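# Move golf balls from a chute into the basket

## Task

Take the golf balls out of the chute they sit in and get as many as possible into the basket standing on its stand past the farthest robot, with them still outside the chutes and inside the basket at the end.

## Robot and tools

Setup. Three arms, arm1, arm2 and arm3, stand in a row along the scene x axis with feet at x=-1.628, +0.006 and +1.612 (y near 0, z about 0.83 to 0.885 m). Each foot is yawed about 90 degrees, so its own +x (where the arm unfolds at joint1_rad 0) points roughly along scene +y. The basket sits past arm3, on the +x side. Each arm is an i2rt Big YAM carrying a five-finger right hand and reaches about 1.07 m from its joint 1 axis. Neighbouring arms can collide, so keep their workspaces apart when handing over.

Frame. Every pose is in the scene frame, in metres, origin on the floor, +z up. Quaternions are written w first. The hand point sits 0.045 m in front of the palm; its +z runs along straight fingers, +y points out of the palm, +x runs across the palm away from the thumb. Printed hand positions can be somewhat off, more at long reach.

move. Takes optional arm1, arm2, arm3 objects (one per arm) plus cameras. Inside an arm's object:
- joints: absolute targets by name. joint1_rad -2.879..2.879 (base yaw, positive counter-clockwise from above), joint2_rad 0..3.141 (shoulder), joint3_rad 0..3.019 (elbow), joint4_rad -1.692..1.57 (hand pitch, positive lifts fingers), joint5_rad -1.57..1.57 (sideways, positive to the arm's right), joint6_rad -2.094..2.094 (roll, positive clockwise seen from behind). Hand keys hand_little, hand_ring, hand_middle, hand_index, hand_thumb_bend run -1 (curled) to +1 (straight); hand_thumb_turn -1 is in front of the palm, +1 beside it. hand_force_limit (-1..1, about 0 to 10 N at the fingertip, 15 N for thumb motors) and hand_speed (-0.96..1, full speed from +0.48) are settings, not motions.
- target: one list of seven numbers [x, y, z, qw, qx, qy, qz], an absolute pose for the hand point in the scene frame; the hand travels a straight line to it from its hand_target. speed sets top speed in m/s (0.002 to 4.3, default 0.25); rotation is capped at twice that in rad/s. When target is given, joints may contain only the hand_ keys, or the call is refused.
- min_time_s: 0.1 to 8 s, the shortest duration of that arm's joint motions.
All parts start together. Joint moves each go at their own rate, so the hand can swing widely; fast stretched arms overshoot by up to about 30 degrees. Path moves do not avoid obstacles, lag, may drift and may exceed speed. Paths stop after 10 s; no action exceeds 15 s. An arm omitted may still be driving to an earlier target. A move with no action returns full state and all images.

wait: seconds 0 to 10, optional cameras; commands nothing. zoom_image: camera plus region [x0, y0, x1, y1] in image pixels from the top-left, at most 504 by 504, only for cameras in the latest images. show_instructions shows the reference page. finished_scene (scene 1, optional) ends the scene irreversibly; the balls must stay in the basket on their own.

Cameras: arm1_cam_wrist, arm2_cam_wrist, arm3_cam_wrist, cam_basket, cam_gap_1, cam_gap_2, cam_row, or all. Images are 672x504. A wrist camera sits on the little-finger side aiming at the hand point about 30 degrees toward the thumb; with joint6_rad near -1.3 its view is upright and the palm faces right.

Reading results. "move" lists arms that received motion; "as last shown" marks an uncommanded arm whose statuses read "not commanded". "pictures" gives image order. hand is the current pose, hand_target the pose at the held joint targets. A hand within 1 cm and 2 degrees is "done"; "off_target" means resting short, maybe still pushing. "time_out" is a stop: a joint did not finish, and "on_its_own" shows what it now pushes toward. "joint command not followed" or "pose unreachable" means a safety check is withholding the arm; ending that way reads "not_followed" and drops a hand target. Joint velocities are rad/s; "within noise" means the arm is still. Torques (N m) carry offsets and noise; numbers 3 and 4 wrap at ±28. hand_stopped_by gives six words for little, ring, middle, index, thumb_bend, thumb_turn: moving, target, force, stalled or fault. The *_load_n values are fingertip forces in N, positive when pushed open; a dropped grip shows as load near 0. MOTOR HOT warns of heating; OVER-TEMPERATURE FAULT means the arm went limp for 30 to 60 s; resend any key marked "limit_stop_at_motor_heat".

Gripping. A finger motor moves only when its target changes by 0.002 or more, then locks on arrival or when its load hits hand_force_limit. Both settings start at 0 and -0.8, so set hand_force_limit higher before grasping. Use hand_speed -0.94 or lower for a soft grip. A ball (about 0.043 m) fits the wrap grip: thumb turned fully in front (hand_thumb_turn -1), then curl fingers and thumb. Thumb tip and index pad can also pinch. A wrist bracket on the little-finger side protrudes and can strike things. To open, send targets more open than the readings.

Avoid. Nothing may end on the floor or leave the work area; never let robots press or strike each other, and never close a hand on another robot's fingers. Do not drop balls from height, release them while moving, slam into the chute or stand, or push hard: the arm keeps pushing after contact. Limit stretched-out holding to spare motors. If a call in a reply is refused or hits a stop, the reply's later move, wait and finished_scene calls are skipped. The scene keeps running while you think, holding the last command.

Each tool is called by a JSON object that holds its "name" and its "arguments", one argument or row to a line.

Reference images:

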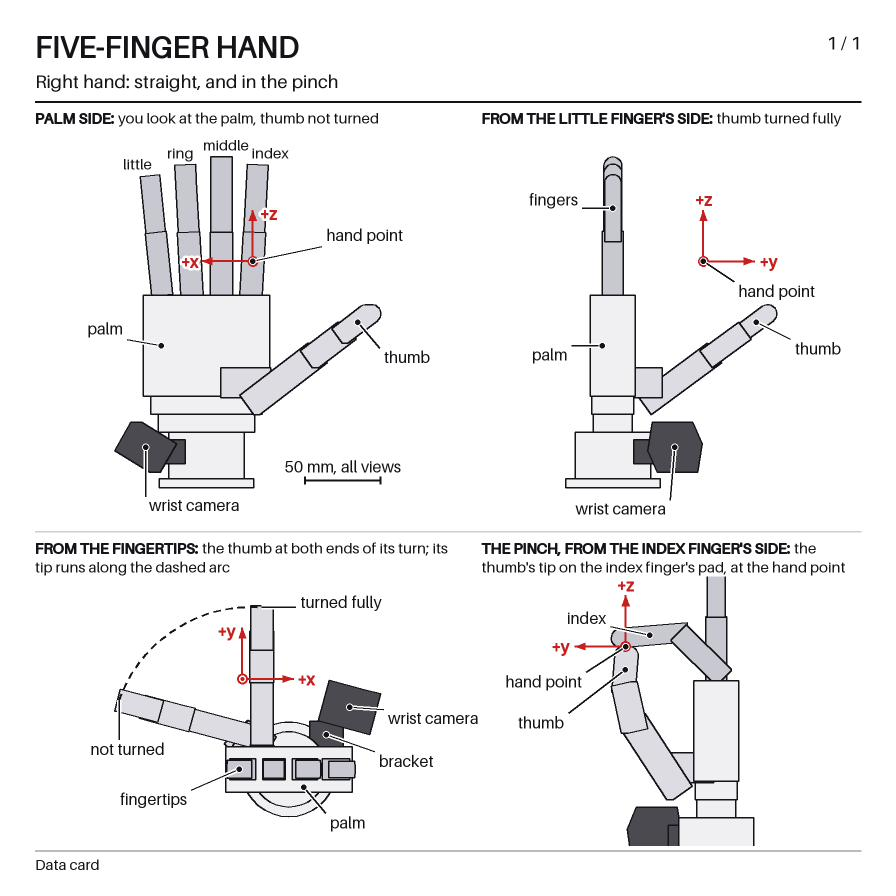

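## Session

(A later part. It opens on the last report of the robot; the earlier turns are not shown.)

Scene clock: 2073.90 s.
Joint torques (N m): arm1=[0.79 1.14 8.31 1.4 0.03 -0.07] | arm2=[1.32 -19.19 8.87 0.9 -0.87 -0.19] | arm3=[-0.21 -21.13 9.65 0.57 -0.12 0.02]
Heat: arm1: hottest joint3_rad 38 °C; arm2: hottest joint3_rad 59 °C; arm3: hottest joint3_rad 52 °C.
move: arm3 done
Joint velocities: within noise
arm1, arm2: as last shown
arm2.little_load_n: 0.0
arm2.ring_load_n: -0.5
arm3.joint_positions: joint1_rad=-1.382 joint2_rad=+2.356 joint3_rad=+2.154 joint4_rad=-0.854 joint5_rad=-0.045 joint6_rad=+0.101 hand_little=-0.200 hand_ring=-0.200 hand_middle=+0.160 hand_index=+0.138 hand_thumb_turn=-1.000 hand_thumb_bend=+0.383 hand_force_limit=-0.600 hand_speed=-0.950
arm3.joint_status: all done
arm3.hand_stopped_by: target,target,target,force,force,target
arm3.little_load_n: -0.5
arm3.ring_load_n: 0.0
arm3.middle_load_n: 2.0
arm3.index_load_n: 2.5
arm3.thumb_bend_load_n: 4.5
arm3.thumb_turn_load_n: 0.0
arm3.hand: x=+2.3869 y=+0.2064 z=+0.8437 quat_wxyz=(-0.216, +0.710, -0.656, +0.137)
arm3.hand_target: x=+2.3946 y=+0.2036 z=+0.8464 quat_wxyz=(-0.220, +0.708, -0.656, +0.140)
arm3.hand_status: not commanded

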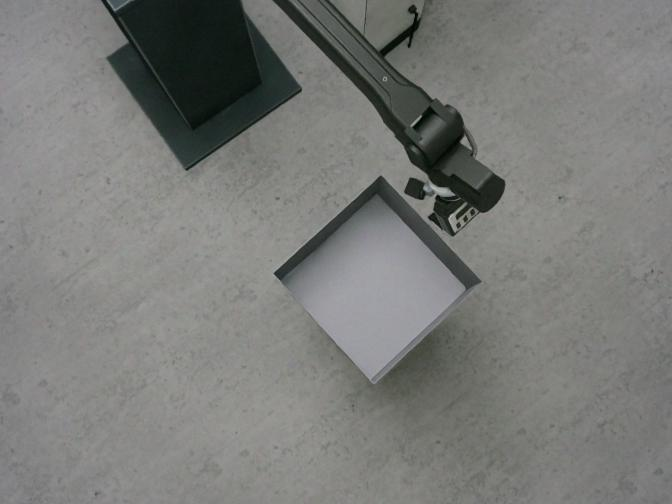

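{"name": "move", "arguments": {
  "arm3": {"target": [2.38, 0.205, 1.0, -0.210, 0.700, -0.665, 0.150], "speed": 0.2}
}}

{"name": "move", "arguments": {
  "arm3": {"target": [2.411, 0.022, 0.99, -0.182, 0.663, -0.702, 0.185], "speed": 0.2},
  "cameras": ["cam_basket", "arm3_cam_wrist"]
}}

Scene clock: 2084.83 s.
Joint torques (N m): arm1=[0.91 1.14 8.29 1.37 0.03 -0.08] | arm2=[1.44 -19.08 8.75 0.88 -0.87 -0.18] | arm3=[0.5 -21.48 10.51 0.53 0.1 0.2]
Heat: arm1: hottest joint3_rad 38 °C; arm2: hottest joint3_rad 59 °C; arm3: hottest joint3_rad 51 °C.
move: arm3 off_target
Joint velocities: within noise
arm1, arm2: as last shown
arm2.ring_load_n: 0.0
arm2.thumb_turn_load_n: 0.5
arm3.joint_positions: joint1_rad=-1.385 joint2_rad=+2.301 joint3_rad=+2.431 joint4_rad=-1.209 joint5_rad=-0.013 joint6_rad=+0.101 hand_little=-0.200 hand_ring=-0.200 hand_middle=+0.160 hand_index=+0.138 hand_thumb_turn=-1.000 hand_thumb_bend=+0.383 hand_force_limit=-0.600 hand_speed=-0.950
arm3.joint_status: not commanded
arm3.hand_stopped_by: target,target,target,force,force,target
arm3.little_load_n: 0.0
arm3.ring_load_n: 0.0
arm3.middle_load_n: 2.0
arm3.index_load_n: 2.5
arm3.thumb_bend_load_n: 4.5
arm3.thumb_turn_load_n: 0.0
arm3.hand: x=+2.3754 y=+0.1957 z=+0.9843 quat_wxyz=(-0.198, +0.708, -0.662, +0.143)
arm3.hand_target: x=+2.3814 y=+0.2032 z=+0.9995 quat_wxyz=(-0.211, +0.702, -0.664, +0.151)
arm3.hand_status: off_target (0.019 m and 1.8 deg from the pose sent, 0.156 m and 2.3 deg at the start)
pictures: none

Scene clock: 2086.53 s.
Joint torques (N m): arm1=[0.85 1.14 8.31 1.37 0.03 -0.07] | arm2=[1.14 -19.14 8.79 1.01 -0.9 -0.19] | arm3=[0.15 -21.19 10.45 0.54 0.01 -0.14]
Heat: arm1: hottest joint3_rad 38 °C; arm2: hottest joint3_rad 59 °C; arm3: hottest joint3_rad 51 °C.
move: arm3 off_target
Joint velocities: within noise
arm1, arm2: as last shown
arm2.thumb_turn_load_n: 0.0
arm3.joint_positions: joint1_rad=-1.599 joint2_rad=+2.354 joint3_rad=+2.523 joint4_rad=-1.236 joint5_rad=-0.010 joint6_rad=+0.035 hand_little=-0.200 hand_ring=-0.200 hand_middle=+0.160 hand_index=+0.138 hand_thumb_turn=-1.000 hand_thumb_bend=+0.383 hand_force_limit=-0.600 hand_speed=-0.950
arm3.joint_status: not commanded
arm3.hand_stopped_by: target,target,target,force,force,target
arm3.little_load_n: 0.0
arm3.ring_load_n: 0.0
arm3.middle_load_n: 2.0
arm3.index_load_n: 2.0
arm3.thumb_bend_load_n: 4.0
arm3.thumb_turn_load_n: 0.0
arm3.hand: x=+2.4041 y=+0.0254 z=+0.9817 quat_wxyz=(-0.179, +0.656, -0.712, +0.174)
arm3.hand_target: x=+2.4104 y=+0.0290 z=+0.9898 quat_wxyz=(-0.185, +0.663, -0.702, +0.183)
arm3.hand_status: off_target (0.011 m and 1.9 deg from the pose sent, 0.177 m and 8.6 deg at the start)
pictures: arm3_cam_wrist, cam_basket
arm3_cam_wrist: T_world_to_cam=[[-0.86901, -0.14192, -0.47401, 2.5606], [-0.31532, 0.8971, 0.30949, 0.44449], [0.38131, 0.41841, -0.82434, -0.00664]] pos_world=[2.36788, -0.03258, 1.0707]

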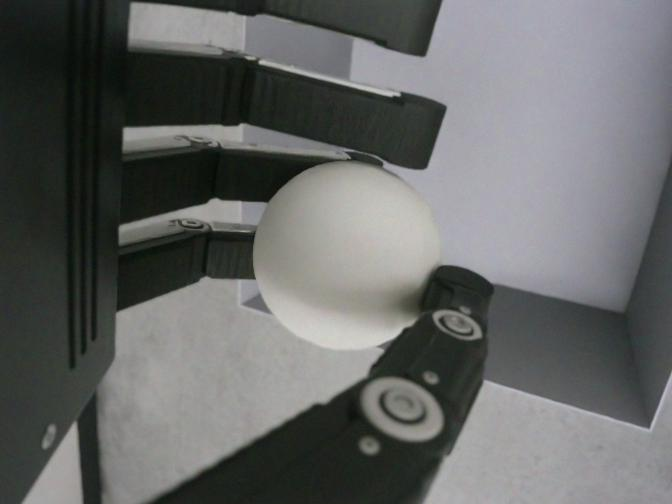

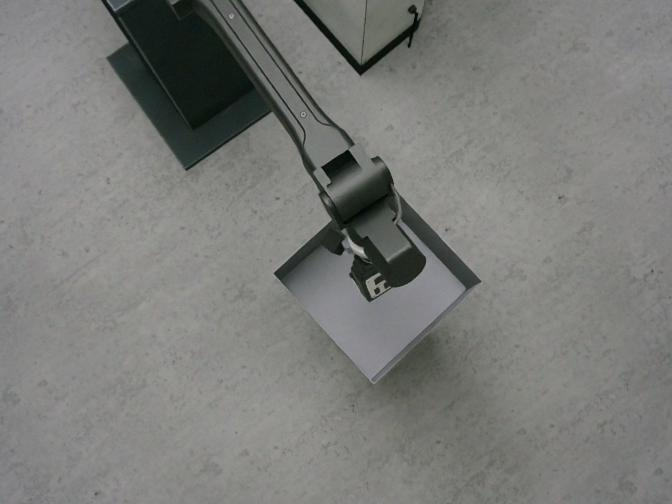

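{"name": "move", "arguments": {
  "arm3": {"target": [2.415, 0.022, 0.82, -0.185, 0.663, -0.702, 0.183], "speed": 0.12},
  "cameras": ["cam_basket", "arm3_cam_wrist"]
}}

Scene clock: 2104.27 s.
Joint torques (N m): arm1=[0.79 1.14 8.31 1.37 0.04 -0.07] | arm2=[1.2 -19.25 8.75 0.85 -0.88 -0.17] | arm3=[-0.26 -21.95 7.91 1.43 -0.15 -0.14]
Heat: arm1: hottest joint3_rad 38 °C; arm2: hottest joint3_rad 58 °C; arm3: hottest joint3_rad 51 °C.
move: arm3 done
Joint velocities: within noise
arm1, arm2: as last shown
arm1.thumb_bend_load_n: 0.5
arm3.joint_positions: joint1_rad=-1.606 joint2_rad=+2.385 joint3_rad=+2.155 joint4_rad=-0.831 joint5_rad=-0.010 joint6_rad=+0.028 hand_little=-0.200 hand_ring=-0.200 hand_middle=+0.160 hand_index=+0.138 hand_thumb_turn=-1.000 hand_thumb_bend=+0.383 hand_force_limit=-0.600 hand_speed=-0.950
arm3.joint_status: not commanded
arm3.hand_stopped_by: target,target,target,force,force,target
arm3.little_load_n: 0.0
arm3.ring_load_n: 0.0
arm3.middle_load_n: 2.0
arm3.index_load_n: 2.5
arm3.thumb_bend_load_n: 4.5
arm3.thumb_turn_load_n: 0.0
arm3.hand: x=+2.4076 y=+0.0188 z=+0.8210 quat_wxyz=(-0.180, +0.656, -0.711, +0.178)
arm3.hand_target: x=+2.4130 y=+0.0160 z=+0.8207 quat_wxyz=(-0.185, +0.660, -0.705, +0.184)
arm3.hand_status: done (0.008 m and 1.6 deg from the pose sent, 0.162 m and 1.8 deg at the start)
pictures: arm3_cam_wrist, cam_basket
arm3_cam_wrist: T_world_to_cam=[[-0.86631, -0.14297, -0.47861, 2.48383], [-0.31625, 0.89865, 0.30401, 0.50799], [0.38664, 0.41473, -0.82372, -0.15096]] pos_world=[2.37079, -0.0388, 0.91]

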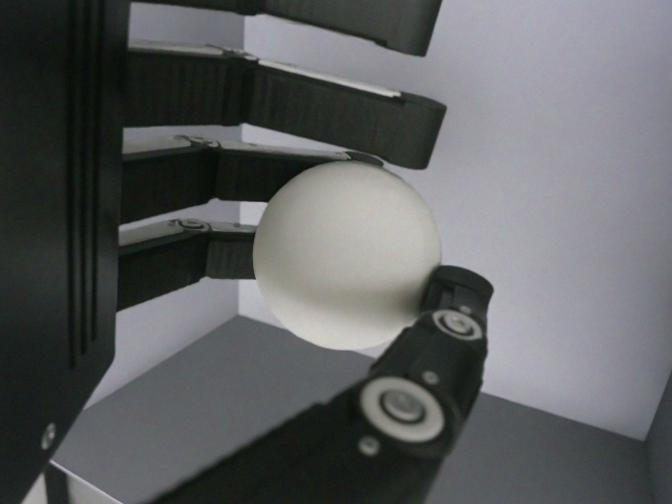

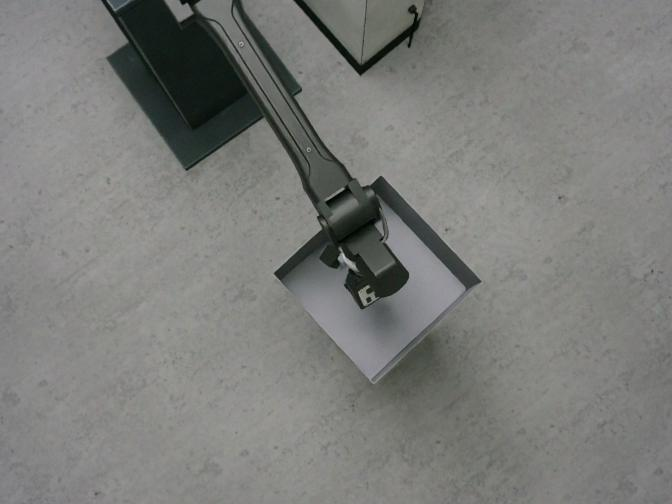

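{"name": "move", "arguments": {
  "arm3": {"target": [2.415, 0.022, 0.745, -0.185, 0.663, -0.702, 0.183], "speed": 0.08},
  "cameras": ["cam_basket", "arm3_cam_wrist"]
}}

Scene clock: 2117.87 s.
Joint torques (N m): arm1=[0.85 1.14 8.32 1.4 0.04 -0.07] | arm2=[1.26 -18.9 8.79 0.91 -0.88 -0.16] | arm3=[0.26 -21.83 7.64 1.5 -0.15 -0.13]
Heat: arm1: hottest joint3_rad 38 °C; arm2: hottest joint3_rad 57 °C; arm3: hottest joint3_rad 50 °C.
move: arm3 done
Joint velocities: within noise
arm1, arm2: as last shown
arm1.thumb_bend_load_n: 0.0
arm3.joint_positions: joint1_rad=-1.606 joint2_rad=+2.465 joint3_rad=+2.106 joint4_rad=-0.701 joint5_rad=-0.010 joint6_rad=+0.026 hand_little=-0.200 hand_ring=-0.200 hand_middle=+0.160 hand_index=+0.138 hand_thumb_turn=-1.000 hand_thumb_bend=+0.383 hand_force_limit=-0.600 hand_speed=-0.950
arm3.joint_status: not commanded
arm3.hand_stopped_by: target,target,target,force,force,target
arm3.little_load_n: 0.0
arm3.ring_load_n: 0.0
arm3.middle_load_n: 2.0
arm3.index_load_n: 2.0
arm3.thumb_bend_load_n: 4.0
arm3.thumb_turn_load_n: 0.0
arm3.hand: x=+2.4096 y=+0.0187 z=+0.7477 quat_wxyz=(-0.180, +0.656, -0.711, +0.178)
arm3.hand_target: x=+2.4137 y=+0.0220 z=+0.7441 quat_wxyz=(-0.184, +0.663, -0.702, +0.183)
arm3.hand_status: done (0.007 m and 1.5 deg from the pose sent, 0.076 m and 1.6 deg at the start)
pictures: arm3_cam_wrist, cam_basket
arm3_cam_wrist: T_world_to_cam=[[-0.86538, -0.14458, -0.47981, 2.44911], [-0.31798, 0.89845, 0.30278, 0.53608], [0.38731, 0.41459, -0.82347, -0.21383]] pos_world=[2.3727, -0.0389, 0.8367]

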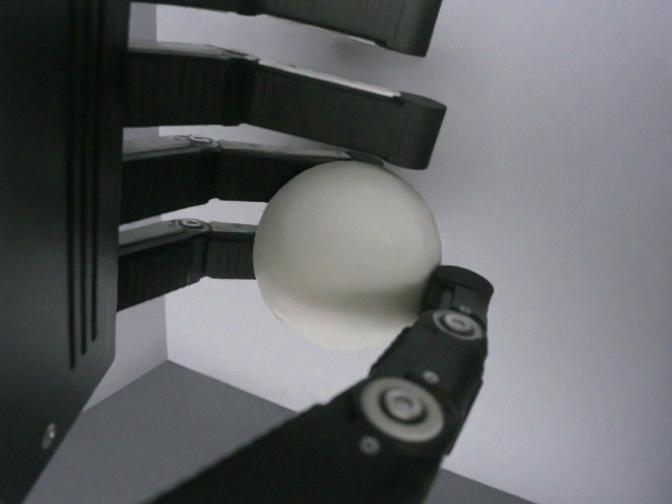

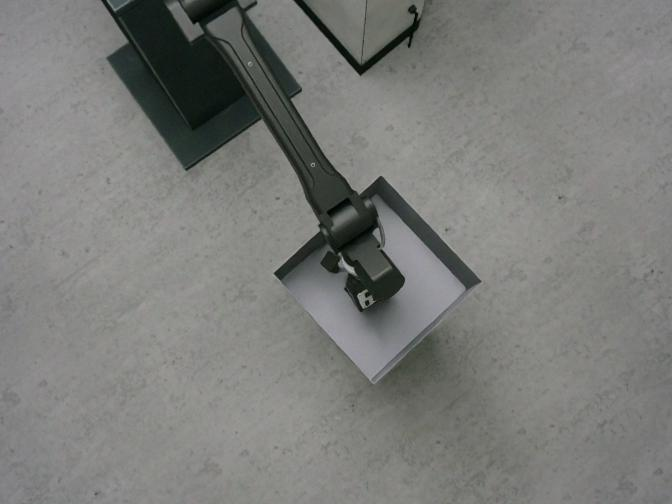

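{"name": "move", "arguments": {
  "arm3": {"target": [2.415, 0.022, 0.73, -0.184, 0.663, -0.702, 0.183], "speed": 0.04},
  "cameras": ["arm3_cam_wrist"]
}}

Scene clock: 2128.10 s.
Joint torques (N m): arm1=[0.91 1.14 8.29 1.4 0.03 -0.07] | arm2=[1.26 -19.14 8.75 0.8 -0.88 -0.18] | arm3=[0.38 -21.71 7.64 1.5 -0.11 -0.13]
Heat: arm1: hottest joint3_rad 38 °C; arm2: hottest joint3_rad 56 °C; arm3: hottest joint3_rad 50 °C.
move: arm3 done
Joint velocities: within noise
arm1, arm2: as last shown
arm3.joint_positions: joint1_rad=-1.606 joint2_rad=+2.482 joint3_rad=+2.106 joint4_rad=-0.681 joint5_rad=-0.010 joint6_rad=+0.026 hand_little=-0.200 hand_ring=-0.200 hand_middle=+0.160 hand_index=+0.138 hand_thumb_turn=-1.000 hand_thumb_bend=+0.383 hand_force_limit=-0.600 hand_speed=-0.950
arm3.joint_status: not commanded
arm3.hand_stopped_by: target,target,target,force,force,target
arm3.little_load_n: 0.0
arm3.ring_load_n: 0.0
arm3.middle_load_n: 2.0
arm3.index_load_n: 2.5
arm3.thumb_bend_load_n: 4.0
arm3.thumb_turn_load_n: 0.0
arm3.hand: x=+2.4111 y=+0.0186 z=+0.7362 quat_wxyz=(-0.181, +0.656, -0.710, +0.179)
arm3.hand_target: x=+2.4147 y=+0.0220 z=+0.7303 quat_wxyz=(-0.184, +0.663, -0.702, +0.183)
arm3.hand_status: done (0.008 m and 1.4 deg from the pose sent, 0.019 m and 1.4 deg at the start)
arm3_cam_wrist: T_world_to_cam=[[-0.86391, -0.14464, -0.48243, 2.44334], [-0.31888, 0.89852, 0.30163, 0.54318], [0.38984, 0.41442, -0.82236, -0.23079]] pos_world=[2.374, -0.039, 0.82511]

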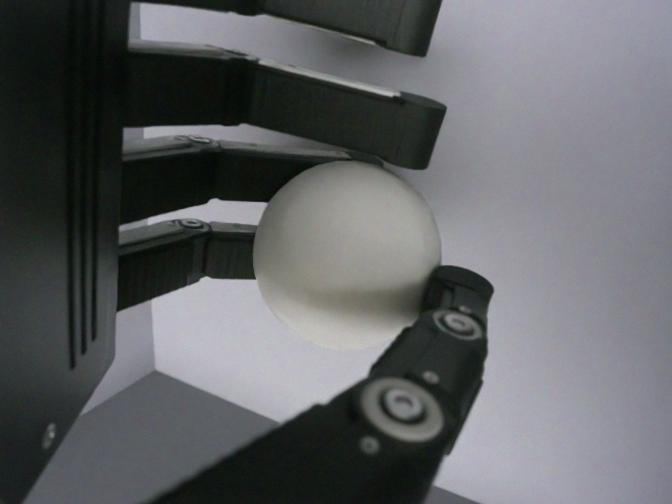

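{"name": "move", "arguments": {
  "arm3": {"target": [2.415, 0.022, 0.717, -0.184, 0.663, -0.702, 0.183], "speed": 0.03},
  "cameras": ["arm3_cam_wrist"]
}}

Scene clock: 2134.07 s.
Joint torques (N m): arm1=[0.85 1.14 8.31 1.37 0.03 -0.07] | arm2=[1.26 -19.14 8.76 0.87 -0.9 -0.18] | arm3=[0.32 -21.48 7.3 1.51 -0.1 -0.13]
Heat: arm1: hottest joint3_rad 38 °C; arm2: hottest joint3_rad 56 °C; arm3: hottest joint3_rad 50 °C.
move: arm3 done
Joint velocities: within noise
arm1, arm2: as last shown
arm1.middle_load_n: -0.5
arm3.joint_positions: joint1_rad=-1.606 joint2_rad=+2.499 joint3_rad=+2.106 joint4_rad=-0.661 joint5_rad=-0.010 joint6_rad=+0.026 hand_little=-0.200 hand_ring=-0.200 hand_middle=+0.160 hand_index=+0.138 hand_thumb_turn=-1.000 hand_thumb_bend=+0.383 hand_force_limit=-0.600 hand_speed=-0.950
arm3.joint_status: not commanded
arm3.hand_stopped_by: target,target,target,force,force,target
arm3.little_load_n: 0.0
arm3.ring_load_n: 0.0
arm3.middle_load_n: 2.0
arm3.index_load_n: 2.5
arm3.thumb_bend_load_n: 4.0
arm3.thumb_turn_load_n: 0.0
arm3.hand: x=+2.4125 y=+0.0185 z=+0.7247 quat_wxyz=(-0.182, +0.656, -0.710, +0.180)
arm3.hand_target: x=+2.4147 y=+0.0220 z=+0.7171 quat_wxyz=(-0.184, +0.663, -0.702, +0.183)
arm3.hand_status: done (0.009 m and 1.3 deg from the pose sent, 0.020 m and 1.4 deg at the start)
arm3_cam_wrist: T_world_to_cam=[[-0.86245, -0.14471, -0.48502, 2.43725], [-0.31978, 0.89856, 0.30054, 0.55005], [0.39233, 0.4143, -0.82124, -0.24754]] pos_world=[2.37501, -0.039, 0.81351]

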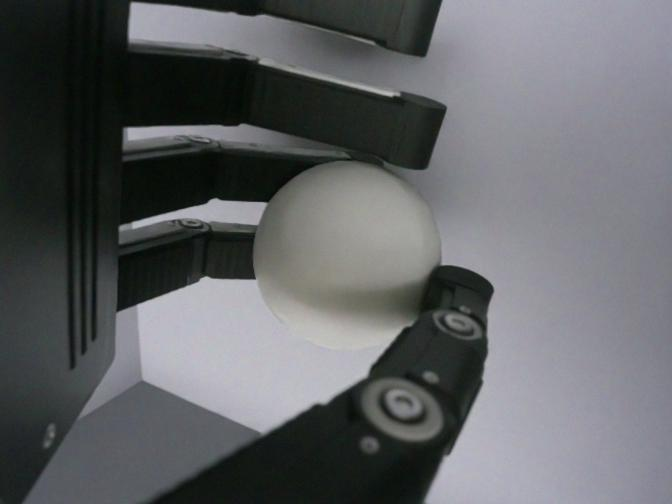

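{"name": "move", "arguments": {
  "arm3": {"target": [2.415, 0.022, 0.704, -0.184, 0.663, -0.702, 0.183], "speed": 0.03},
  "cameras": ["arm3_cam_wrist"]
}}

Scene clock: 2142.00 s.
Joint torques (N m): arm1=[0.79 1.2 8.31 1.37 0.04 -0.07] | arm2=[1.26 -18.78 8.75 0.9 -0.9 -0.19] | arm3=[0.32 -21.66 7.32 1.54 -0.1 -0.13]
Heat: arm1: hottest joint3_rad 38 °C; arm2: hottest joint3_rad 56 °C; arm3: hottest joint3_rad 49 °C.
move: arm3 done
Joint velocities: within noise
arm1.joint_positions: joint1_rad=+0.177 joint2_rad=+0.642 joint3_rad=+1.456 joint4_rad=-1.154 joint5_rad=+0.156 joint6_rad=-1.149 hand_little=+1.000 hand_ring=+1.000 hand_middle=+1.000 hand_index=+1.000 hand_thumb_turn=+1.000 hand_thumb_bend=+1.000 hand_force_limit=+0.000 hand_speed=-0.800
arm1.joint_status: not commanded
arm1.hand_stopped_by: target,target,target,target,target,target
arm1.little_load_n: 0.0
arm1.ring_load_n: 0.0
arm1.middle_load_n: 0.0
arm1.index_load_n: 0.0
arm1.thumb_bend_load_n: 0.0
arm1.thumb_turn_load_n: 0.0
arm1.hand: x=-1.6157 y=+0.2370 z=+1.4382 quat_wxyz=(-0.484, +0.658, +0.482, +0.317)
arm1.hand_target: x=-1.6154 y=+0.2352 z=+1.4505 quat_wxyz=(-0.495, +0.652, +0.476, +0.321)
arm1.hand_status: not commanded
arm2.joint_positions: joint1_rad=-0.409 joint2_rad=+1.564 joint3_rad=+1.613 joint4_rad=-1.340 joint5_rad=-0.913 joint6_rad=-1.689 hand_little=+1.000 hand_ring=+1.000 hand_middle=+0.160 hand_index=+0.160 hand_thumb_turn=-1.000 hand_thumb_bend=+0.800 hand_force_limit=-0.350 hand_speed=-0.850
arm2.joint_status: not commanded
arm2.hand_stopped_by: target,target,target,target,target,target
arm2.little_load_n: 0.0
arm2.ring_load_n: 0.0
arm2.middle_load_n: 0.0
arm2.index_load_n: 0.0
arm2.thumb_bend_load_n: 0.0
arm2.thumb_turn_load_n: 0.0
arm2.hand: x=+0.0980 y=+0.5085 z=+1.1216 quat_wxyz=(-0.447, +0.667, +0.584, -0.117)
arm2.hand_target: x=+0.0903 y=+0.5031 z=+1.1228 quat_wxyz=(-0.447, +0.662, +0.589, -0.121)
arm2.hand_status: not commanded
arm3.joint_positions: joint1_rad=-1.606 joint2_rad=+2.517 joint3_rad=+2.104 joint4_rad=-0.643 joint5_rad=-0.010 joint6_rad=+0.026 hand_little=-0.200 hand_ring=-0.200 hand_middle=+0.160 hand_index=+0.138 hand_thumb_turn=-1.000 hand_thumb_bend=+0.383 hand_force_limit=-0.600 hand_speed=-0.950
arm3.joint_status: not commanded
arm3.hand_stopped_by: target,target,target,force,force,target
arm3.little_load_n: 0.0
arm3.ring_load_n: 0.0
arm3.middle_load_n: 2.0
arm3.index_load_n: 2.5
arm3.thumb_bend_load_n: 4.5
arm3.thumb_turn_load_n: 0.0
arm3.hand: x=+2.4123 y=+0.0186 z=+0.7113 quat_wxyz=(-0.182, +0.656, -0.710, +0.180)
arm3.hand_target: x=+2.4146 y=+0.0220 z=+0.7040 quat_wxyz=(-0.184, +0.663, -0.702, +0.183)
arm3.hand_status: done (0.008 m and 1.3 deg from the pose sent, 0.021 m and 1.3 deg at the start)
arm3_cam_wrist: T_world_to_cam=[[-0.86315, -0.14464, -0.48378, 2.4313], [-0.31934, 0.89852, 0.30113, 0.55254], [0.39114, 0.41441, -0.82175, -0.25534]] pos_world=[2.37491, -0.039, 0.80001]

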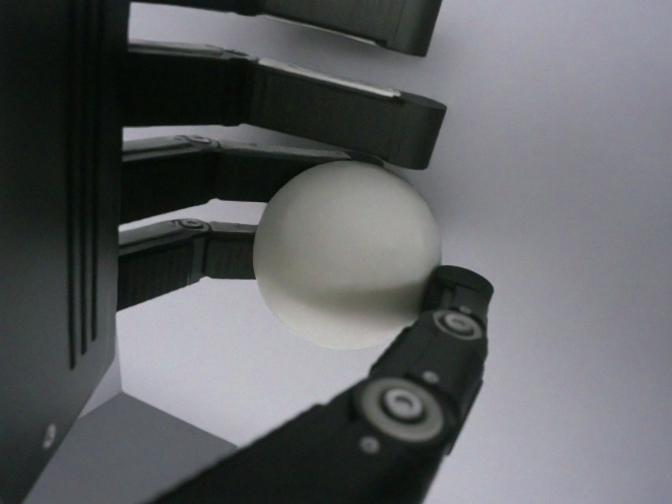

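{"name": "move", "arguments": {
  "arm3": {"target": [2.415, 0.022, 0.692, -0.184, 0.663, -0.702, 0.183], "speed": 0.03},
  "cameras": ["arm3_cam_wrist"]
}}

Scene clock: 2155.07 s.
Joint torques (N m): arm1=[0.91 1.14 8.31 1.37 0.03 -0.07] | arm2=[1.32 -19.08 8.75 0.85 -0.88 -0.19] | arm3=[0.26 -22.01 7.24 1.54 -0.1 -0.13]
Heat: arm1: hottest joint3_rad 38 °C; arm2: hottest joint3_rad 55 °C; arm3: hottest joint3_rad 47 °C.
move: arm3 done
Joint velocities: within noise
arm1, arm2: as last shown
arm1.ring_load_n: 0.5
arm3.joint_positions: joint1_rad=-1.606 joint2_rad=+2.532 joint3_rad=+2.104 joint4_rad=-0.624 joint5_rad=-0.010 joint6_rad=+0.026 hand_little=-0.200 hand_ring=-0.200 hand_middle=+0.160 hand_index=+0.138 hand_thumb_turn=-1.000 hand_thumb_bend=+0.383 hand_force_limit=-0.600 hand_speed=-0.950
arm3.joint_status: not commanded
arm3.hand_stopped_by: target,target,target,force,force,target
arm3.little_load_n: 0.0
arm3.ring_load_n: 0.0
arm3.middle_load_n: 2.0
arm3.index_load_n: 2.5
arm3.thumb_bend_load_n: 4.5
arm3.thumb_turn_load_n: 0.0
arm3.hand: x=+2.4132 y=+0.0185 z=+0.7008 quat_wxyz=(-0.183, +0.656, -0.710, +0.181)
arm3.hand_target: x=+2.4150 y=+0.0220 z=+0.6930 quat_wxyz=(-0.184, +0.663, -0.702, +0.184)
arm3.hand_status: done (0.010 m and 1.3 deg from the pose sent, 0.020 m and 1.3 deg at the start)
arm3_cam_wrist: T_world_to_cam=[[-0.86169, -0.14471, -0.48636, 2.4254], [-0.32021, 0.89861, 0.29996, 0.55892], [0.39364, 0.4142, -0.82066, -0.27105]] pos_world=[2.37562, -0.039, 0.78951]

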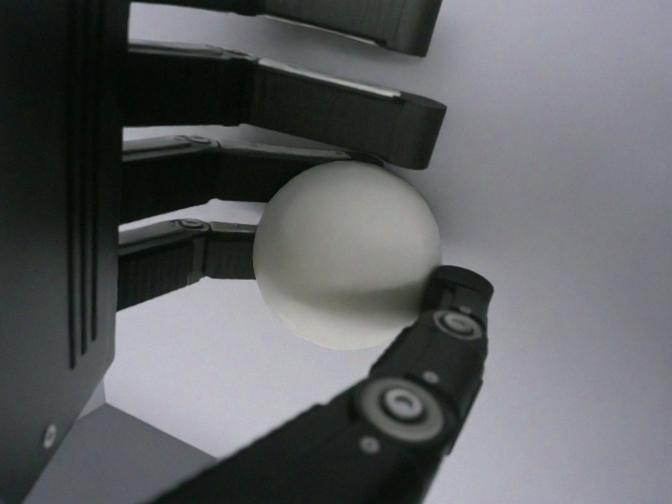

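{"name": "move", "arguments": {
  "arm3": {"target": [2.415, 0.022, 0.680, -0.184, 0.663, -0.702, 0.183], "speed": 0.03},
  "cameras": ["arm3_cam_wrist"]
}}

Scene clock: 2169.27 s.
Joint torques (N m): arm1=[0.79 1.14 8.32 1.39 0.04 -0.08] | arm2=[1.08 -19.08 8.75 0.81 -0.87 -0.2] | arm3=[0.32 -21.42 7.25 1.46 -0.11 -0.13]
Heat: arm1: hottest joint3_rad 39 °C; arm2: hottest joint3_rad 55 °C; arm3: hottest joint2_rad 47 °C.
move: arm3 off_target
Joint velocities: within noise
arm1, arm2: as last shown
arm1.ring_load_n: 0.0
arm3.joint_positions: joint1_rad=-1.606 joint2_rad=+2.546 joint3_rad=+2.104 joint4_rad=-0.606 joint5_rad=-0.010 joint6_rad=+0.026 hand_little=-0.200 hand_ring=-0.200 hand_middle=+0.160 hand_index=+0.138 hand_thumb_turn=-1.000 hand_thumb_bend=+0.383 hand_force_limit=-0.600 hand_speed=-0.950
arm3.joint_status: not commanded
arm3.hand_stopped_by: target,target,target,force,force,target
arm3.little_load_n: 0.0
arm3.ring_load_n: 0.5
arm3.middle_load_n: 1.5
arm3.index_load_n: 2.0
arm3.thumb_bend_load_n: 4.5
arm3.thumb_turn_load_n: 0.0
arm3.hand: x=+2.4144 y=+0.0185 z=+0.6916 quat_wxyz=(-0.184, +0.655, -0.709, +0.182)
arm3.hand_target: x=+2.4144 y=+0.0220 z=+0.6796 quat_wxyz=(-0.184, +0.663, -0.702, +0.183)
arm3.hand_status: off_target (0.012 m and 1.2 deg from the pose sent, 0.021 m and 1.3 deg at the start)
arm3_cam_wrist: T_world_to_cam=[[-0.85945, -0.14494, -0.49024, 2.4192], [-0.32166, 0.89867, 0.29822, 0.56689], [0.39734, 0.414, -0.81898, -0.28916]] pos_world=[2.37643, -0.0391, 0.78012]

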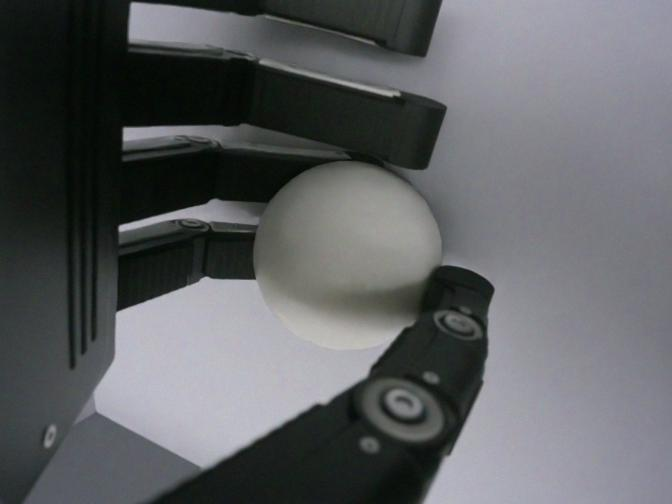

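{"name": "move", "arguments": {
  "arm3": {"target": [2.415, 0.022, 0.670, -0.184, 0.663, -0.702, 0.183], "speed": 0.03},
  "cameras": ["arm3_cam_wrist"]
}}

Scene clock: 2182.30 s.
Joint torques (N m): arm1=[0.85 1.14 8.29 1.39 0.03 -0.07] | arm2=[1.08 -19.02 8.62 0.91 -0.91 -0.19] | arm3=[0.32 -20.66 7.17 1.76 -0.11 -0.13]
Heat: arm1: hottest joint3_rad 39 °C; arm2: hottest joint3_rad 55 °C; arm3: hottest joint2_rad 48 °C.
move: arm3 off_target
Joint velocities: within noise
arm1, arm2: as last shown
arm1.ring_load_n: -0.5
arm1.thumb_turn_load_n: 0.5
arm3.joint_positions: joint1_rad=-1.606 joint2_rad=+2.548 joint3_rad=+2.104 joint4_rad=-0.598 joint5_rad=-0.010 joint6_rad=+0.025 hand_little=-0.200 hand_ring=-0.200 hand_middle=+0.160 hand_index=+0.138 hand_thumb_turn=-1.000 hand_thumb_bend=+0.383 hand_force_limit=-0.600 hand_speed=-0.950
arm3.joint_status: not commanded
arm3.hand_stopped_by: target,target,target,force,force,target
arm3.little_load_n: 0.0
arm3.ring_load_n: 0.0
arm3.middle_load_n: 0.5
arm3.index_load_n: 1.5
arm3.thumb_bend_load_n: 5.0
arm3.thumb_turn_load_n: 0.5
arm3.hand: x=+2.4159 y=+0.0183 z=+0.6910 quat_wxyz=(-0.186, +0.655, -0.708, +0.185)
arm3.hand_target: x=+2.4139 y=+0.0219 z=+0.6701 quat_wxyz=(-0.184, +0.664, -0.702, +0.183)
arm3.hand_status: off_target (0.021 m and 1.2 deg from the pose sent, 0.022 m and 1.2 deg at the start)
arm3_cam_wrist: T_world_to_cam=[[-0.85623, -0.14654, -0.49537, 2.41596], [-0.32461, 0.89858, 0.29526, 0.57686], [0.40187, 0.41361, -0.81696, -0.30252]] pos_world=[2.37745, -0.0392, 0.77932]

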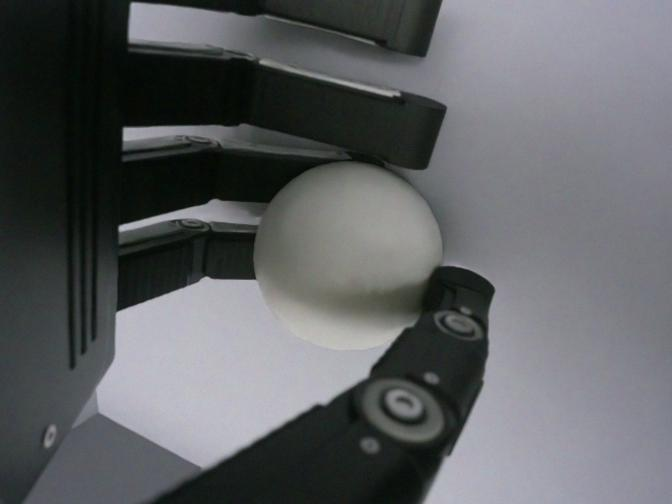

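{"name": "move", "arguments": {
  "arm3": {"joints": {"hand_speed": -0.9, "hand_thumb_bend": 0.9}, "target": [2.415, 0.022, 0.681, -0.184, 0.663, -0.702, 0.183], "speed": 0.05},
  "cameras": ["arm3_cam_wrist"]
}}

{"name": "move", "arguments": {
  "arm3": {"joints": {"hand_speed": -0.9, "hand_index": 0.5, "hand_middle": 0.5}, "target": [2.415, 0.022, 0.69, -0.184, 0.663, -0.702, 0.183], "speed": 0.05},
  "cameras": ["arm3_cam_wrist"]
}}

Scene clock: 2200.47 s.
Joint torques (N m): arm1=[0.85 1.08 8.29 1.37 0.03 -0.07] | arm2=[1.26 -19.08 8.75 0.9 -0.91 -0.18] | arm3=[0.26 -21.66 7.31 1.1 -0.11 -0.11]
Heat: arm1: hottest joint3_rad 39 °C; arm2: hottest joint3_rad 54 °C; arm3: hottest joint2_rad 49 °C.
move: arm3 off_target
Joint velocities: within noise
arm1, arm2: as last shown
arm1.ring_load_n: 0.0
arm1.thumb_turn_load_n: 0.0
arm2.thumb_turn_load_n: 0.5
arm3.joint_positions: joint1_rad=-1.606 joint2_rad=+2.548 joint3_rad=+2.104 joint4_rad=-0.598 joint5_rad=-0.010 joint6_rad=+0.026 hand_little=-0.200 hand_ring=-0.200 hand_middle=+0.160 hand_index=+0.137 hand_thumb_turn=-1.000 hand_thumb_bend=+0.900 hand_force_limit=-0.600 hand_speed=-0.900
arm3.joint_status: all done
arm3.hand_stopped_by: target,target,target,force,target,target
arm3.little_load_n: 0.0
arm3.ring_load_n: 0.0
arm3.middle_load_n: 0.0
arm3.index_load_n: 0.0
arm3.thumb_bend_load_n: -0.5
arm3.thumb_turn_load_n: 0.0
arm3.hand: x=+2.4160 y=+0.0184 z=+0.6910 quat_wxyz=(-0.186, +0.655, -0.709, +0.185)
arm3.hand_target: x=+2.4148 y=+0.0221 z=+0.6811 quat_wxyz=(-0.184, +0.662, -0.703, +0.183)
arm3.hand_status: off_target (0.011 m and 1.3 deg from the pose sent, 0.011 m and 1.2 deg at the start)
arm3_cam_wrist: T_world_to_cam=[[-0.85645, -0.14503, -0.49545, 2.4166], [-0.32342, 0.89878, 0.29597, 0.57339], [0.40237, 0.41372, -0.81666, -0.30399]] pos_world=[2.37745, -0.0391, 0.77932]

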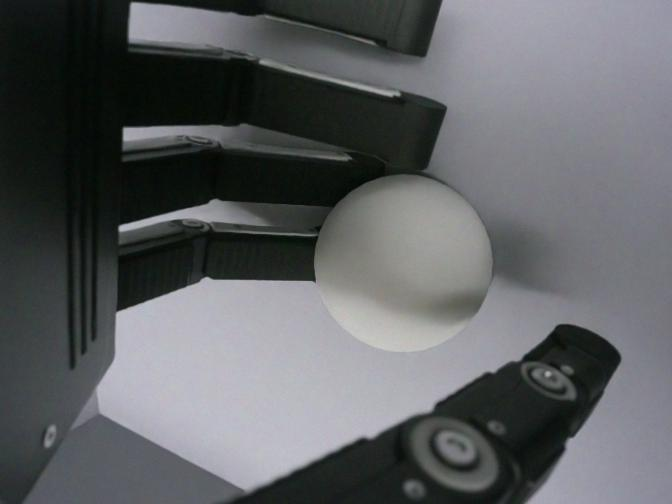

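Scene clock: 2202.23 s.
Joint torques (N m): arm1=[0.85 1.2 8.31 1.39 0.04 -0.07] | arm2=[1.38 -19.08 8.68 0.96 -0.89 -0.19] | arm3=[0.32 -21.89 7.38 0.95 -0.11 -0.13]
Heat: arm1: hottest joint3_rad 39 °C; arm2: hottest joint3_rad 54 °C; arm3: hottest joint2_rad 49 °C.
move: arm3 done
Joint velocities: within noise
arm1, arm2: as last shown
arm2.thumb_turn_load_n: 0.0
arm3.joint_positions: joint1_rad=-1.606 joint2_rad=+2.539 joint3_rad=+2.104 joint4_rad=-0.607 joint5_rad=-0.010 joint6_rad=+0.023 hand_little=-0.200 hand_ring=-0.200 hand_middle=+0.498 hand_index=+0.500 hand_thumb_turn=-1.000 hand_thumb_bend=+0.900 hand_force_limit=-0.600 hand_speed=-0.900
arm3.joint_status: all done
arm3.hand_stopped_by: target,target,target,target,target,target
arm3.little_load_n: 0.0
arm3.ring_load_n: 0.0
arm3.middle_load_n: -5.5
arm3.index_load_n: 0.0
arm3.thumb_bend_load_n: 0.0
arm3.thumb_turn_load_n: 0.0
arm3.hand: x=+2.4159 y=+0.0182 z=+0.6974 quat_wxyz=(-0.186, +0.656, -0.708, +0.185)
arm3.hand_target: x=+2.4150 y=+0.0218 z=+0.6906 quat_wxyz=(-0.184, +0.664, -0.701, +0.184)
arm3.hand_status: done (0.008 m and 1.1 deg from the pose sent, 0.004 m and 1.3 deg at the start)
arm3_cam_wrist: T_world_to_cam=[[-0.85608, -0.14807, -0.49517, 2.41867], [-0.32577, 0.89839, 0.29457, 0.57836], [0.40125, 0.41348, -0.81733, -0.29545]] pos_world=[2.37754, -0.0393, 0.78582]

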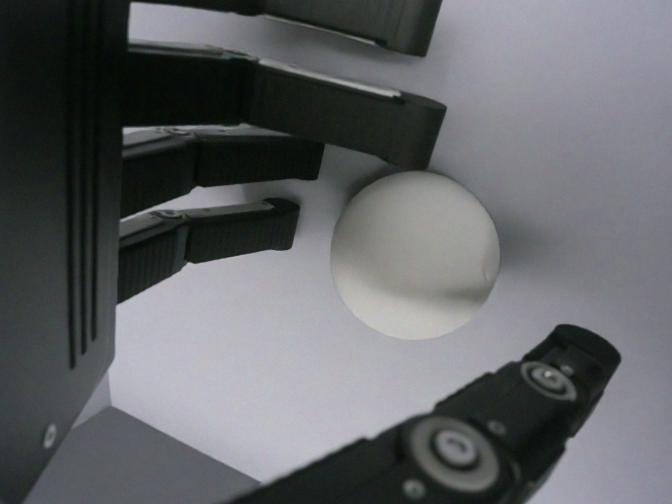

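{"name": "move", "arguments": {
  "arm3": {"target": [2.415, 0.022, 0.84, -0.184, 0.663, -0.702, 0.183], "speed": 0.12},
  "cameras": ["arm3_cam_wrist"]
}}

{"name": "move", "arguments": {
  "arm3": {"target": [2.405, 0.022, 1.0, -0.184, 0.663, -0.702, 0.183], "speed": 0.25},
  "cameras": ["arm3_cam_wrist", "cam_basket"]
}}

Scene clock: 2219.67 s.
Joint torques (N m): arm1=[0.85 1.14 8.32 1.4 0.03 -0.07] | arm2=[1.14 -18.96 8.75 0.84 -0.87 -0.21] | arm3=[0.38 -23.47 9.92 0.5 -0.09 -0.1]
Heat: arm1: hottest joint3_rad 39 °C; arm2: hottest joint3_rad 54 °C; arm3: hottest joint2_rad 49 °C.
move: arm3 off_target
Joint velocities: within noise
arm1, arm2: as last shown
arm2.thumb_turn_load_n: 0.5
arm3.joint_positions: joint1_rad=-1.606 joint2_rad=+2.407 joint3_rad=+2.172 joint4_rad=-0.859 joint5_rad=-0.010 joint6_rad=+0.026 hand_little=-0.200 hand_ring=-0.200 hand_middle=+0.499 hand_index=+0.500 hand_thumb_turn=-1.000 hand_thumb_bend=+0.900 hand_force_limit=-0.600 hand_speed=-0.900
arm3.joint_status: not commanded
arm3.hand_stopped_by: target,target,target,target,target,target
arm3.little_load_n: 0.0
arm3.ring_load_n: 0.0
arm3.middle_load_n: 0.0
arm3.index_load_n: 0.0
arm3.thumb_bend_load_n: 0.0
arm3.thumb_turn_load_n: 0.5
arm3.hand: x=+2.4032 y=+0.0190 z=+0.8099 quat_wxyz=(-0.169, +0.659, -0.714, +0.166)
arm3.hand_target: x=+2.4157 y=+0.0221 z=+0.8397 quat_wxyz=(-0.184, +0.662, -0.703, +0.183)
arm3.hand_status: off_target (0.032 m and 2.9 deg from the pose sent, 0.143 m and 1.1 deg at the start)
arm3_cam_wrist: T_world_to_cam=[[-0.88108, -0.14365, -0.45063, 2.48743], [-0.3075, 0.8979, 0.315, 0.47986], [0.35938, 0.41611, -0.83529, -0.08356]] pos_world=[2.3692, -0.03879, 0.89997]

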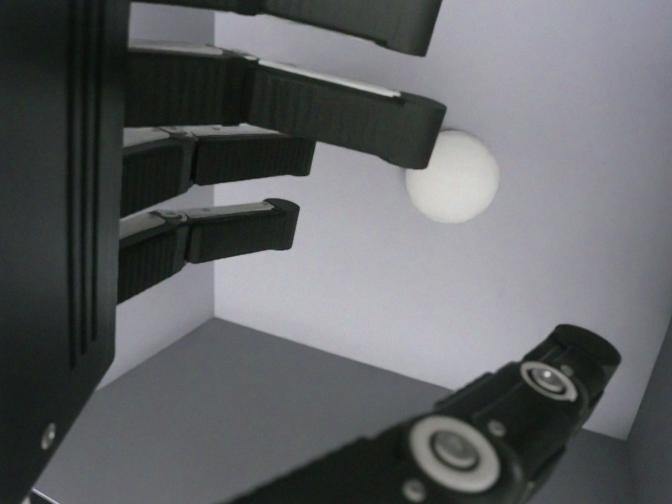

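Scene clock: 2221.47 s.
Joint torques (N m): arm1=[0.85 1.14 8.29 1.39 0.04 -0.07] | arm2=[1.08 -19.02 8.72 0.84 -0.88 -0.16] | arm3=[0.26 -20.89 10.3 0.5 -0.11 -0.13]
Heat: arm1: hottest joint3_rad 39 °C; arm2: hottest joint3_rad 54 °C; arm3: hottest joint2_rad 50 °C.
move: arm3 done
Joint velocities: within noise
arm1, arm2: as last shown
arm2.thumb_turn_load_n: 0.0
arm3.joint_positions: joint1_rad=-1.606 joint2_rad=+2.344 joint3_rad=+2.539 joint4_rad=-1.258 joint5_rad=-0.010 joint6_rad=+0.026 hand_little=-0.200 hand_ring=-0.200 hand_middle=+0.499 hand_index=+0.500 hand_thumb_turn=-1.000 hand_thumb_bend=+0.900 hand_force_limit=-0.600 hand_speed=-0.900
arm3.joint_status: not commanded
arm3.hand_stopped_by: target,target,target,target,target,target
arm3.little_load_n: 0.0
arm3.ring_load_n: 0.0
arm3.middle_load_n: 0.0
arm3.index_load_n: 0.0
arm3.thumb_bend_load_n: 0.0
arm3.thumb_turn_load_n: 0.0
arm3.hand: x=+2.4008 y=+0.0190 z=+0.9951 quat_wxyz=(-0.179, +0.657, -0.711, +0.177)
arm3.hand_target: x=+2.4064 y=+0.0219 z=+0.9999 quat_wxyz=(-0.184, +0.663, -0.702, +0.183)
arm3.hand_status: done (0.007 m and 1.5 deg from the pose sent, 0.190 m and 2.9 deg at the start; pose on its path clipped on 2 of 54 steps)
arm3_cam_wrist: T_world_to_cam=[[-0.86684, -0.14447, -0.4772, 2.56108], [-0.31703, 0.89841, 0.30388, 0.45468], [0.38482, 0.4147, -0.82458, 0.00028]] pos_world=[2.36409, -0.0386, 1.0842]

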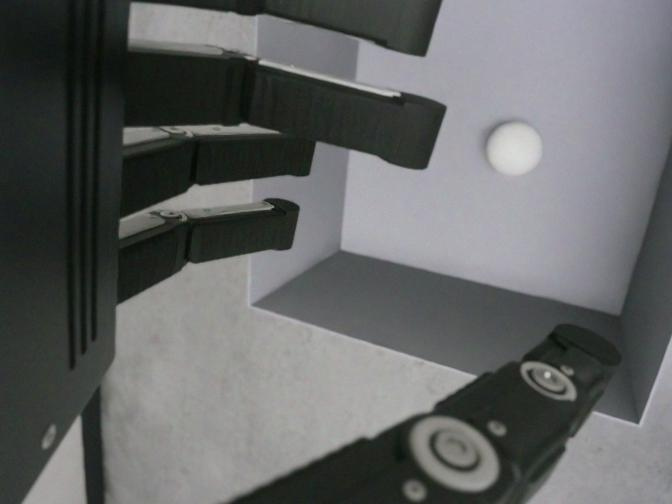

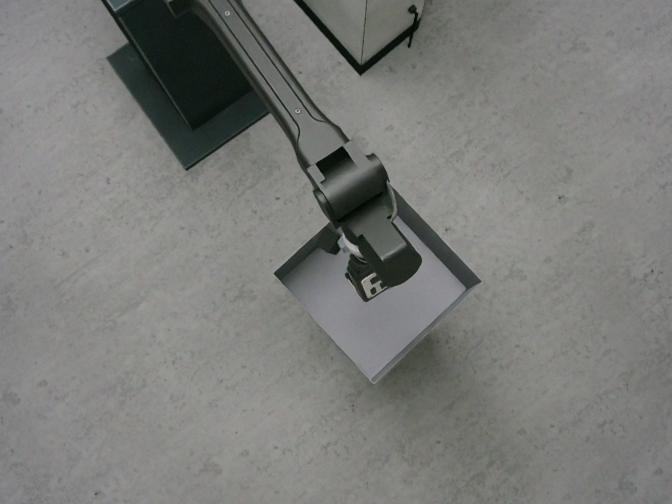

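{"name": "move", "arguments": {
  "arm3": {"joints": {"joint1_rad": 1.278, "joint2_rad": 2.0, "joint3_rad": 1.8, "joint4_rad": 0.2, "joint5_rad": -0.05, "joint6_rad": 1.2, "hand_little": -0.2, "hand_ring": -0.2, "hand_index": 0.34, "hand_middle": 0.34, "hand_thumb_bend": 1.0, "hand_speed": -0.8}, "min_time_s": 8},
  "arm2": {"joints": {"joint1_rad": -0.4, "joint2_rad": 1.5, "joint3_rad": 1.45, "joint4_rad": -1.2, "joint5_rad": -0.977, "joint6_rad": -1.31}, "min_time_s": 3},
  "cameras": ["cam_gap_2", "cam_basket", "arm2_cam_wrist"]
}}

{"name": "move", "arguments": {
  "arm3": {"joints": {"joint1_rad": 1.278, "joint2_rad": 2.5, "joint3_rad": 1.6, "joint4_rad": 0.9, "joint5_rad": -0.05, "joint6_rad": 1.571}, "min_time_s": 4},
  "arm2": {"target": [0.03, 0.44, 0.93, 0.352, -0.6483, -0.5933, 0.3222], "speed": 0.1},
  "cameras": ["arm2_cam_wrist", "cam_gap_2"]
}}

Scene clock: 2372.43 s.
Joint torques (N m): arm1=[0.79 1.14 8.31 1.37 0.04 -0.07] | arm2=[1.32 -18.26 8.79 2 -0.96 0.08] | arm3=[-0.44 -21.48 8.17 2.62 -0.12 0.26]
Heat: arm1: hottest joint3_rad 39 °C; arm2: hottest joint3_rad 52 °C; arm3: hottest joint3_rad 54 °C.
move: arm2 done; arm3 done
Joint velocities: within noise
arm1.joint_positions: joint1_rad=+0.177 joint2_rad=+0.642 joint3_rad=+1.456 joint4_rad=-1.154 joint5_rad=+0.156 joint6_rad=-1.149 hand_little=+1.000 hand_ring=+1.000 hand_middle=+1.000 hand_index=+1.000 hand_thumb_turn=+1.000 hand_thumb_bend=+1.000 hand_force_limit=+0.000 hand_speed=-0.800
arm1.joint_status: not commanded
arm1.hand_stopped_by: target,target,target,target,target,target
arm1.little_load_n: 0.0
arm1.ring_load_n: 0.0
arm1.middle_load_n: 0.0
arm1.index_load_n: 0.0
arm1.thumb_bend_load_n: 0.0
arm1.thumb_turn_load_n: 0.0
arm1.hand: x=-1.6157 y=+0.2370 z=+1.4382 quat_wxyz=(-0.484, +0.658, +0.482, +0.317)
arm1.hand_target: x=-1.6154 y=+0.2352 z=+1.4505 quat_wxyz=(-0.495, +0.652, +0.476, +0.321)
arm1.hand_status: not commanded
arm2.joint_positions: joint1_rad=-0.409 joint2_rad=+1.515 joint3_rad=+1.463 joint4_rad=-1.214 joint5_rad=-0.972 joint6_rad=-1.321 hand_little=+1.000 hand_ring=+1.000 hand_middle=+0.160 hand_index=+0.160 hand_thumb_turn=-1.000 hand_thumb_bend=+0.800 hand_force_limit=-0.350 hand_speed=-0.850
arm2.joint_status: all done
arm2.hand_stopped_by: target,target,target,target,target,target
arm2.little_load_n: 0.0
arm2.ring_load_n: 0.0
arm2.middle_load_n: 0.0
arm2.index_load_n: 0.0
arm2.thumb_bend_load_n: 0.0
arm2.thumb_turn_load_n: 0.0
arm2.hand: x=+0.0675 y=+0.4795 z=+1.0974 quat_wxyz=(-0.442, +0.745, +0.454, -0.206)
arm2.hand_target: x=+0.0611 y=+0.4778 z=+1.1003 quat_wxyz=(-0.446, +0.742, +0.456, -0.206)
arm2.hand_status: not commanded
arm3.joint_positions: joint1_rad=+1.284 joint2_rad=+2.026 joint3_rad=+1.799 joint4_rad=+0.181 joint5_rad=-0.042 joint6_rad=+1.175 hand_little=-0.200 hand_ring=-0.200 hand_middle=+0.340 hand_index=+0.340 hand_thumb_turn=-1.000 hand_thumb_bend=+1.000 hand_force_limit=-0.600 hand_speed=-0.800
arm3.joint_status: all done
arm3.hand_stopped_by: target,target,target,target,target,target
arm3.little_load_n: 0.0
arm3.ring_load_n: 0.0
arm3.middle_load_n: 0.0
arm3.index_load_n: -0.5
arm3.thumb_bend_load_n: 0.0
arm3.thumb_turn_load_n: 0.0
arm3.hand: x=+0.7438 y=+0.2255 z=+1.1751 quat_wxyz=(-0.224, +0.722, +0.047, -0.653)
arm3.hand_target: x=+0.7504 y=+0.2287 z=+1.2049 quat_wxyz=(-0.225, +0.706, +0.038, -0.670)
arm3.hand_status: not commanded
pictures: arm2_cam_wrist, cam_basket, cam_gap_2
arm2_cam_wrist: T_world_to_cam=[[0.60577, -0.04445, -0.7944, 0.85198], [-0.08958, -0.9959, -0.01259, 0.5154], [-0.79058, 0.07879, -0.60727, 0.79809]] pos_world=[0.16102, 0.48827, 1.16795]

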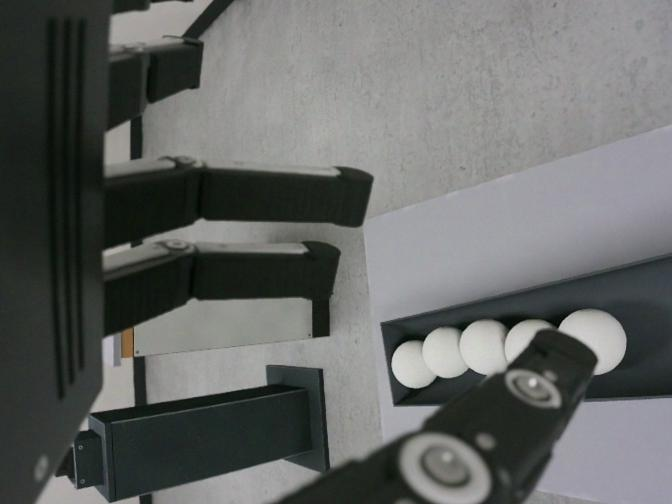

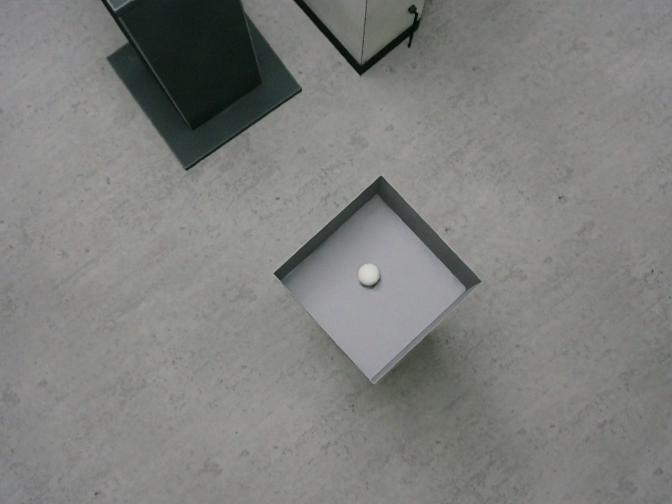

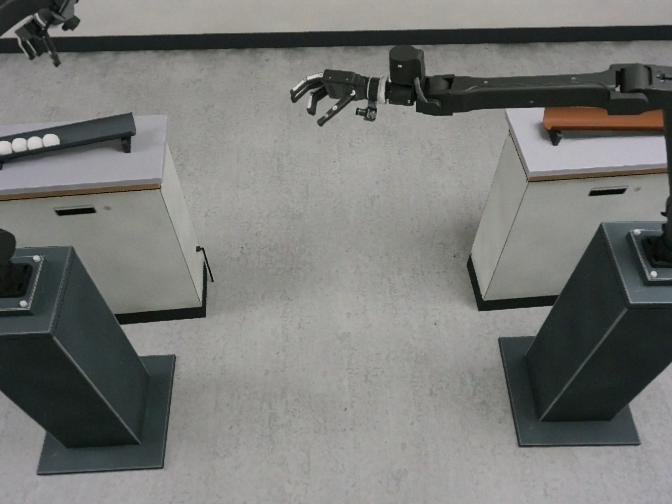

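Scene clock: 2377.03 s.
Joint torques (N m): arm1=[0.85 1.2 8.31 1.4 0.03 -0.07] | arm2=[1.49 -17.49 7.66 -0.35 -0.49 -0.16] | arm3=[-0.56 -19.96 5.97 2.58 -0.21 0.27]
Heat: arm1: hottest joint3_rad 39 °C; arm2: hottest joint3_rad 52 °C; arm3: hottest joint3_rad 53 °C.
move: arm2 off_target; arm3 done
Joint velocities: within noise
arm1: as last shown
arm2.joint_positions: joint1_rad=-0.348 joint2_rad=+1.763 joint3_rad=+1.360 joint4_rad=-1.447 joint5_rad=-0.943 joint6_rad=-1.950 hand_little=+1.000 hand_ring=+1.000 hand_middle=+0.160 hand_index=+0.160 hand_thumb_turn=-1.000 hand_thumb_bend=+0.800 hand_force_limit=-0.350 hand_speed=-0.850
arm2.joint_status: not commanded
arm2.hand_stopped_by: target,target,target,target,target,target
arm2.little_load_n: 0.0
arm2.ring_load_n: 0.0
arm2.middle_load_n: 0.0
arm2.index_load_n: 0.0
arm2.thumb_bend_load_n: 0.0
arm2.thumb_turn_load_n: 0.0
arm2.hand: x=+0.0370 y=+0.4449 z=+0.9415 quat_wxyz=(-0.363, +0.649, +0.595, -0.304)
arm2.hand_target: x=+0.0304 y=+0.4395 z=+0.9314 quat_wxyz=(-0.352, +0.647, +0.596, -0.319)
arm2.hand_status: off_target (0.014 m and 2.4 deg from the pose sent, 0.176 m and 25.8 deg at the start)
arm3.joint_positions: joint1_rad=+1.291 joint2_rad=+2.488 joint3_rad=+1.597 joint4_rad=+0.881 joint5_rad=-0.047 joint6_rad=+1.553 hand_little=-0.200 hand_ring=-0.200 hand_middle=+0.340 hand_index=+0.340 hand_thumb_turn=-1.000 hand_thumb_bend=+1.000 hand_force_limit=-0.600 hand_speed=-0.800
arm3.joint_status: all done
arm3.hand_stopped_by: target,target,target,target,target,target
arm3.little_load_n: 0.0
arm3.ring_load_n: 0.0
arm3.middle_load_n: 0.0
arm3.index_load_n: 0.0
arm3.thumb_bend_load_n: -0.5
arm3.thumb_turn_load_n: 0.0
arm3.hand: x=+0.7612 y=+0.2194 z=+0.8640 quat_wxyz=(-0.095, +0.706, -0.083, -0.696)
arm3.hand_target: x=+0.7631 y=+0.2238 z=+0.8622 quat_wxyz=(-0.090, +0.702, -0.090, -0.701)
arm3.hand_status: not commanded
arm2_cam_wrist: T_world_to_cam=[[0.59032, 0.15865, -0.79143, 0.65247], [0.32409, -0.94458, 0.05238, 0.3769], [-0.73925, -0.28741, -0.60901, 0.84465]] pos_world=[0.1171, 0.49526, 1.01104]

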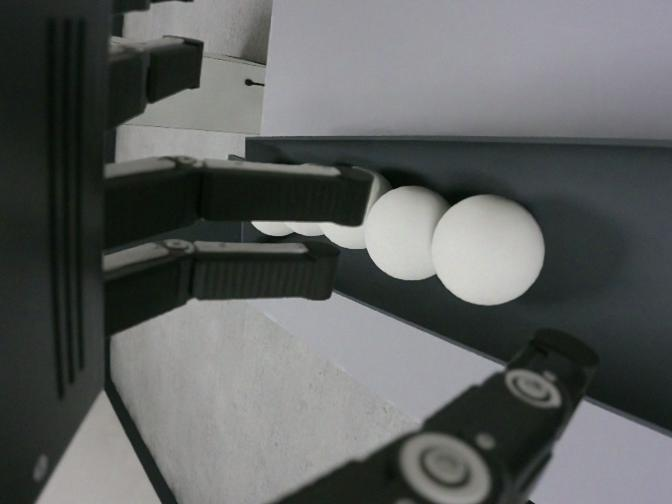

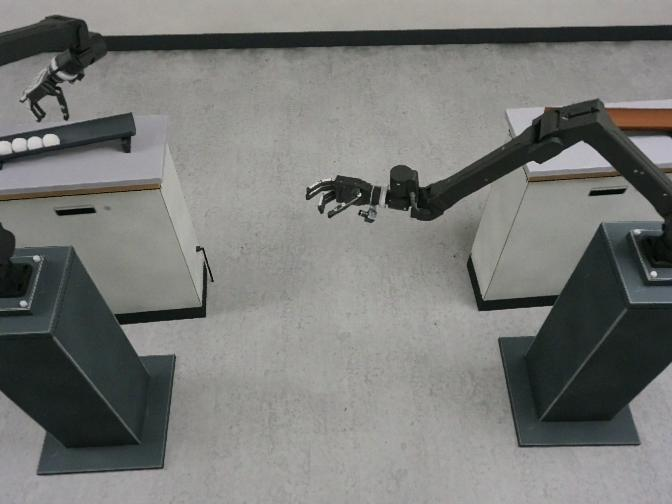

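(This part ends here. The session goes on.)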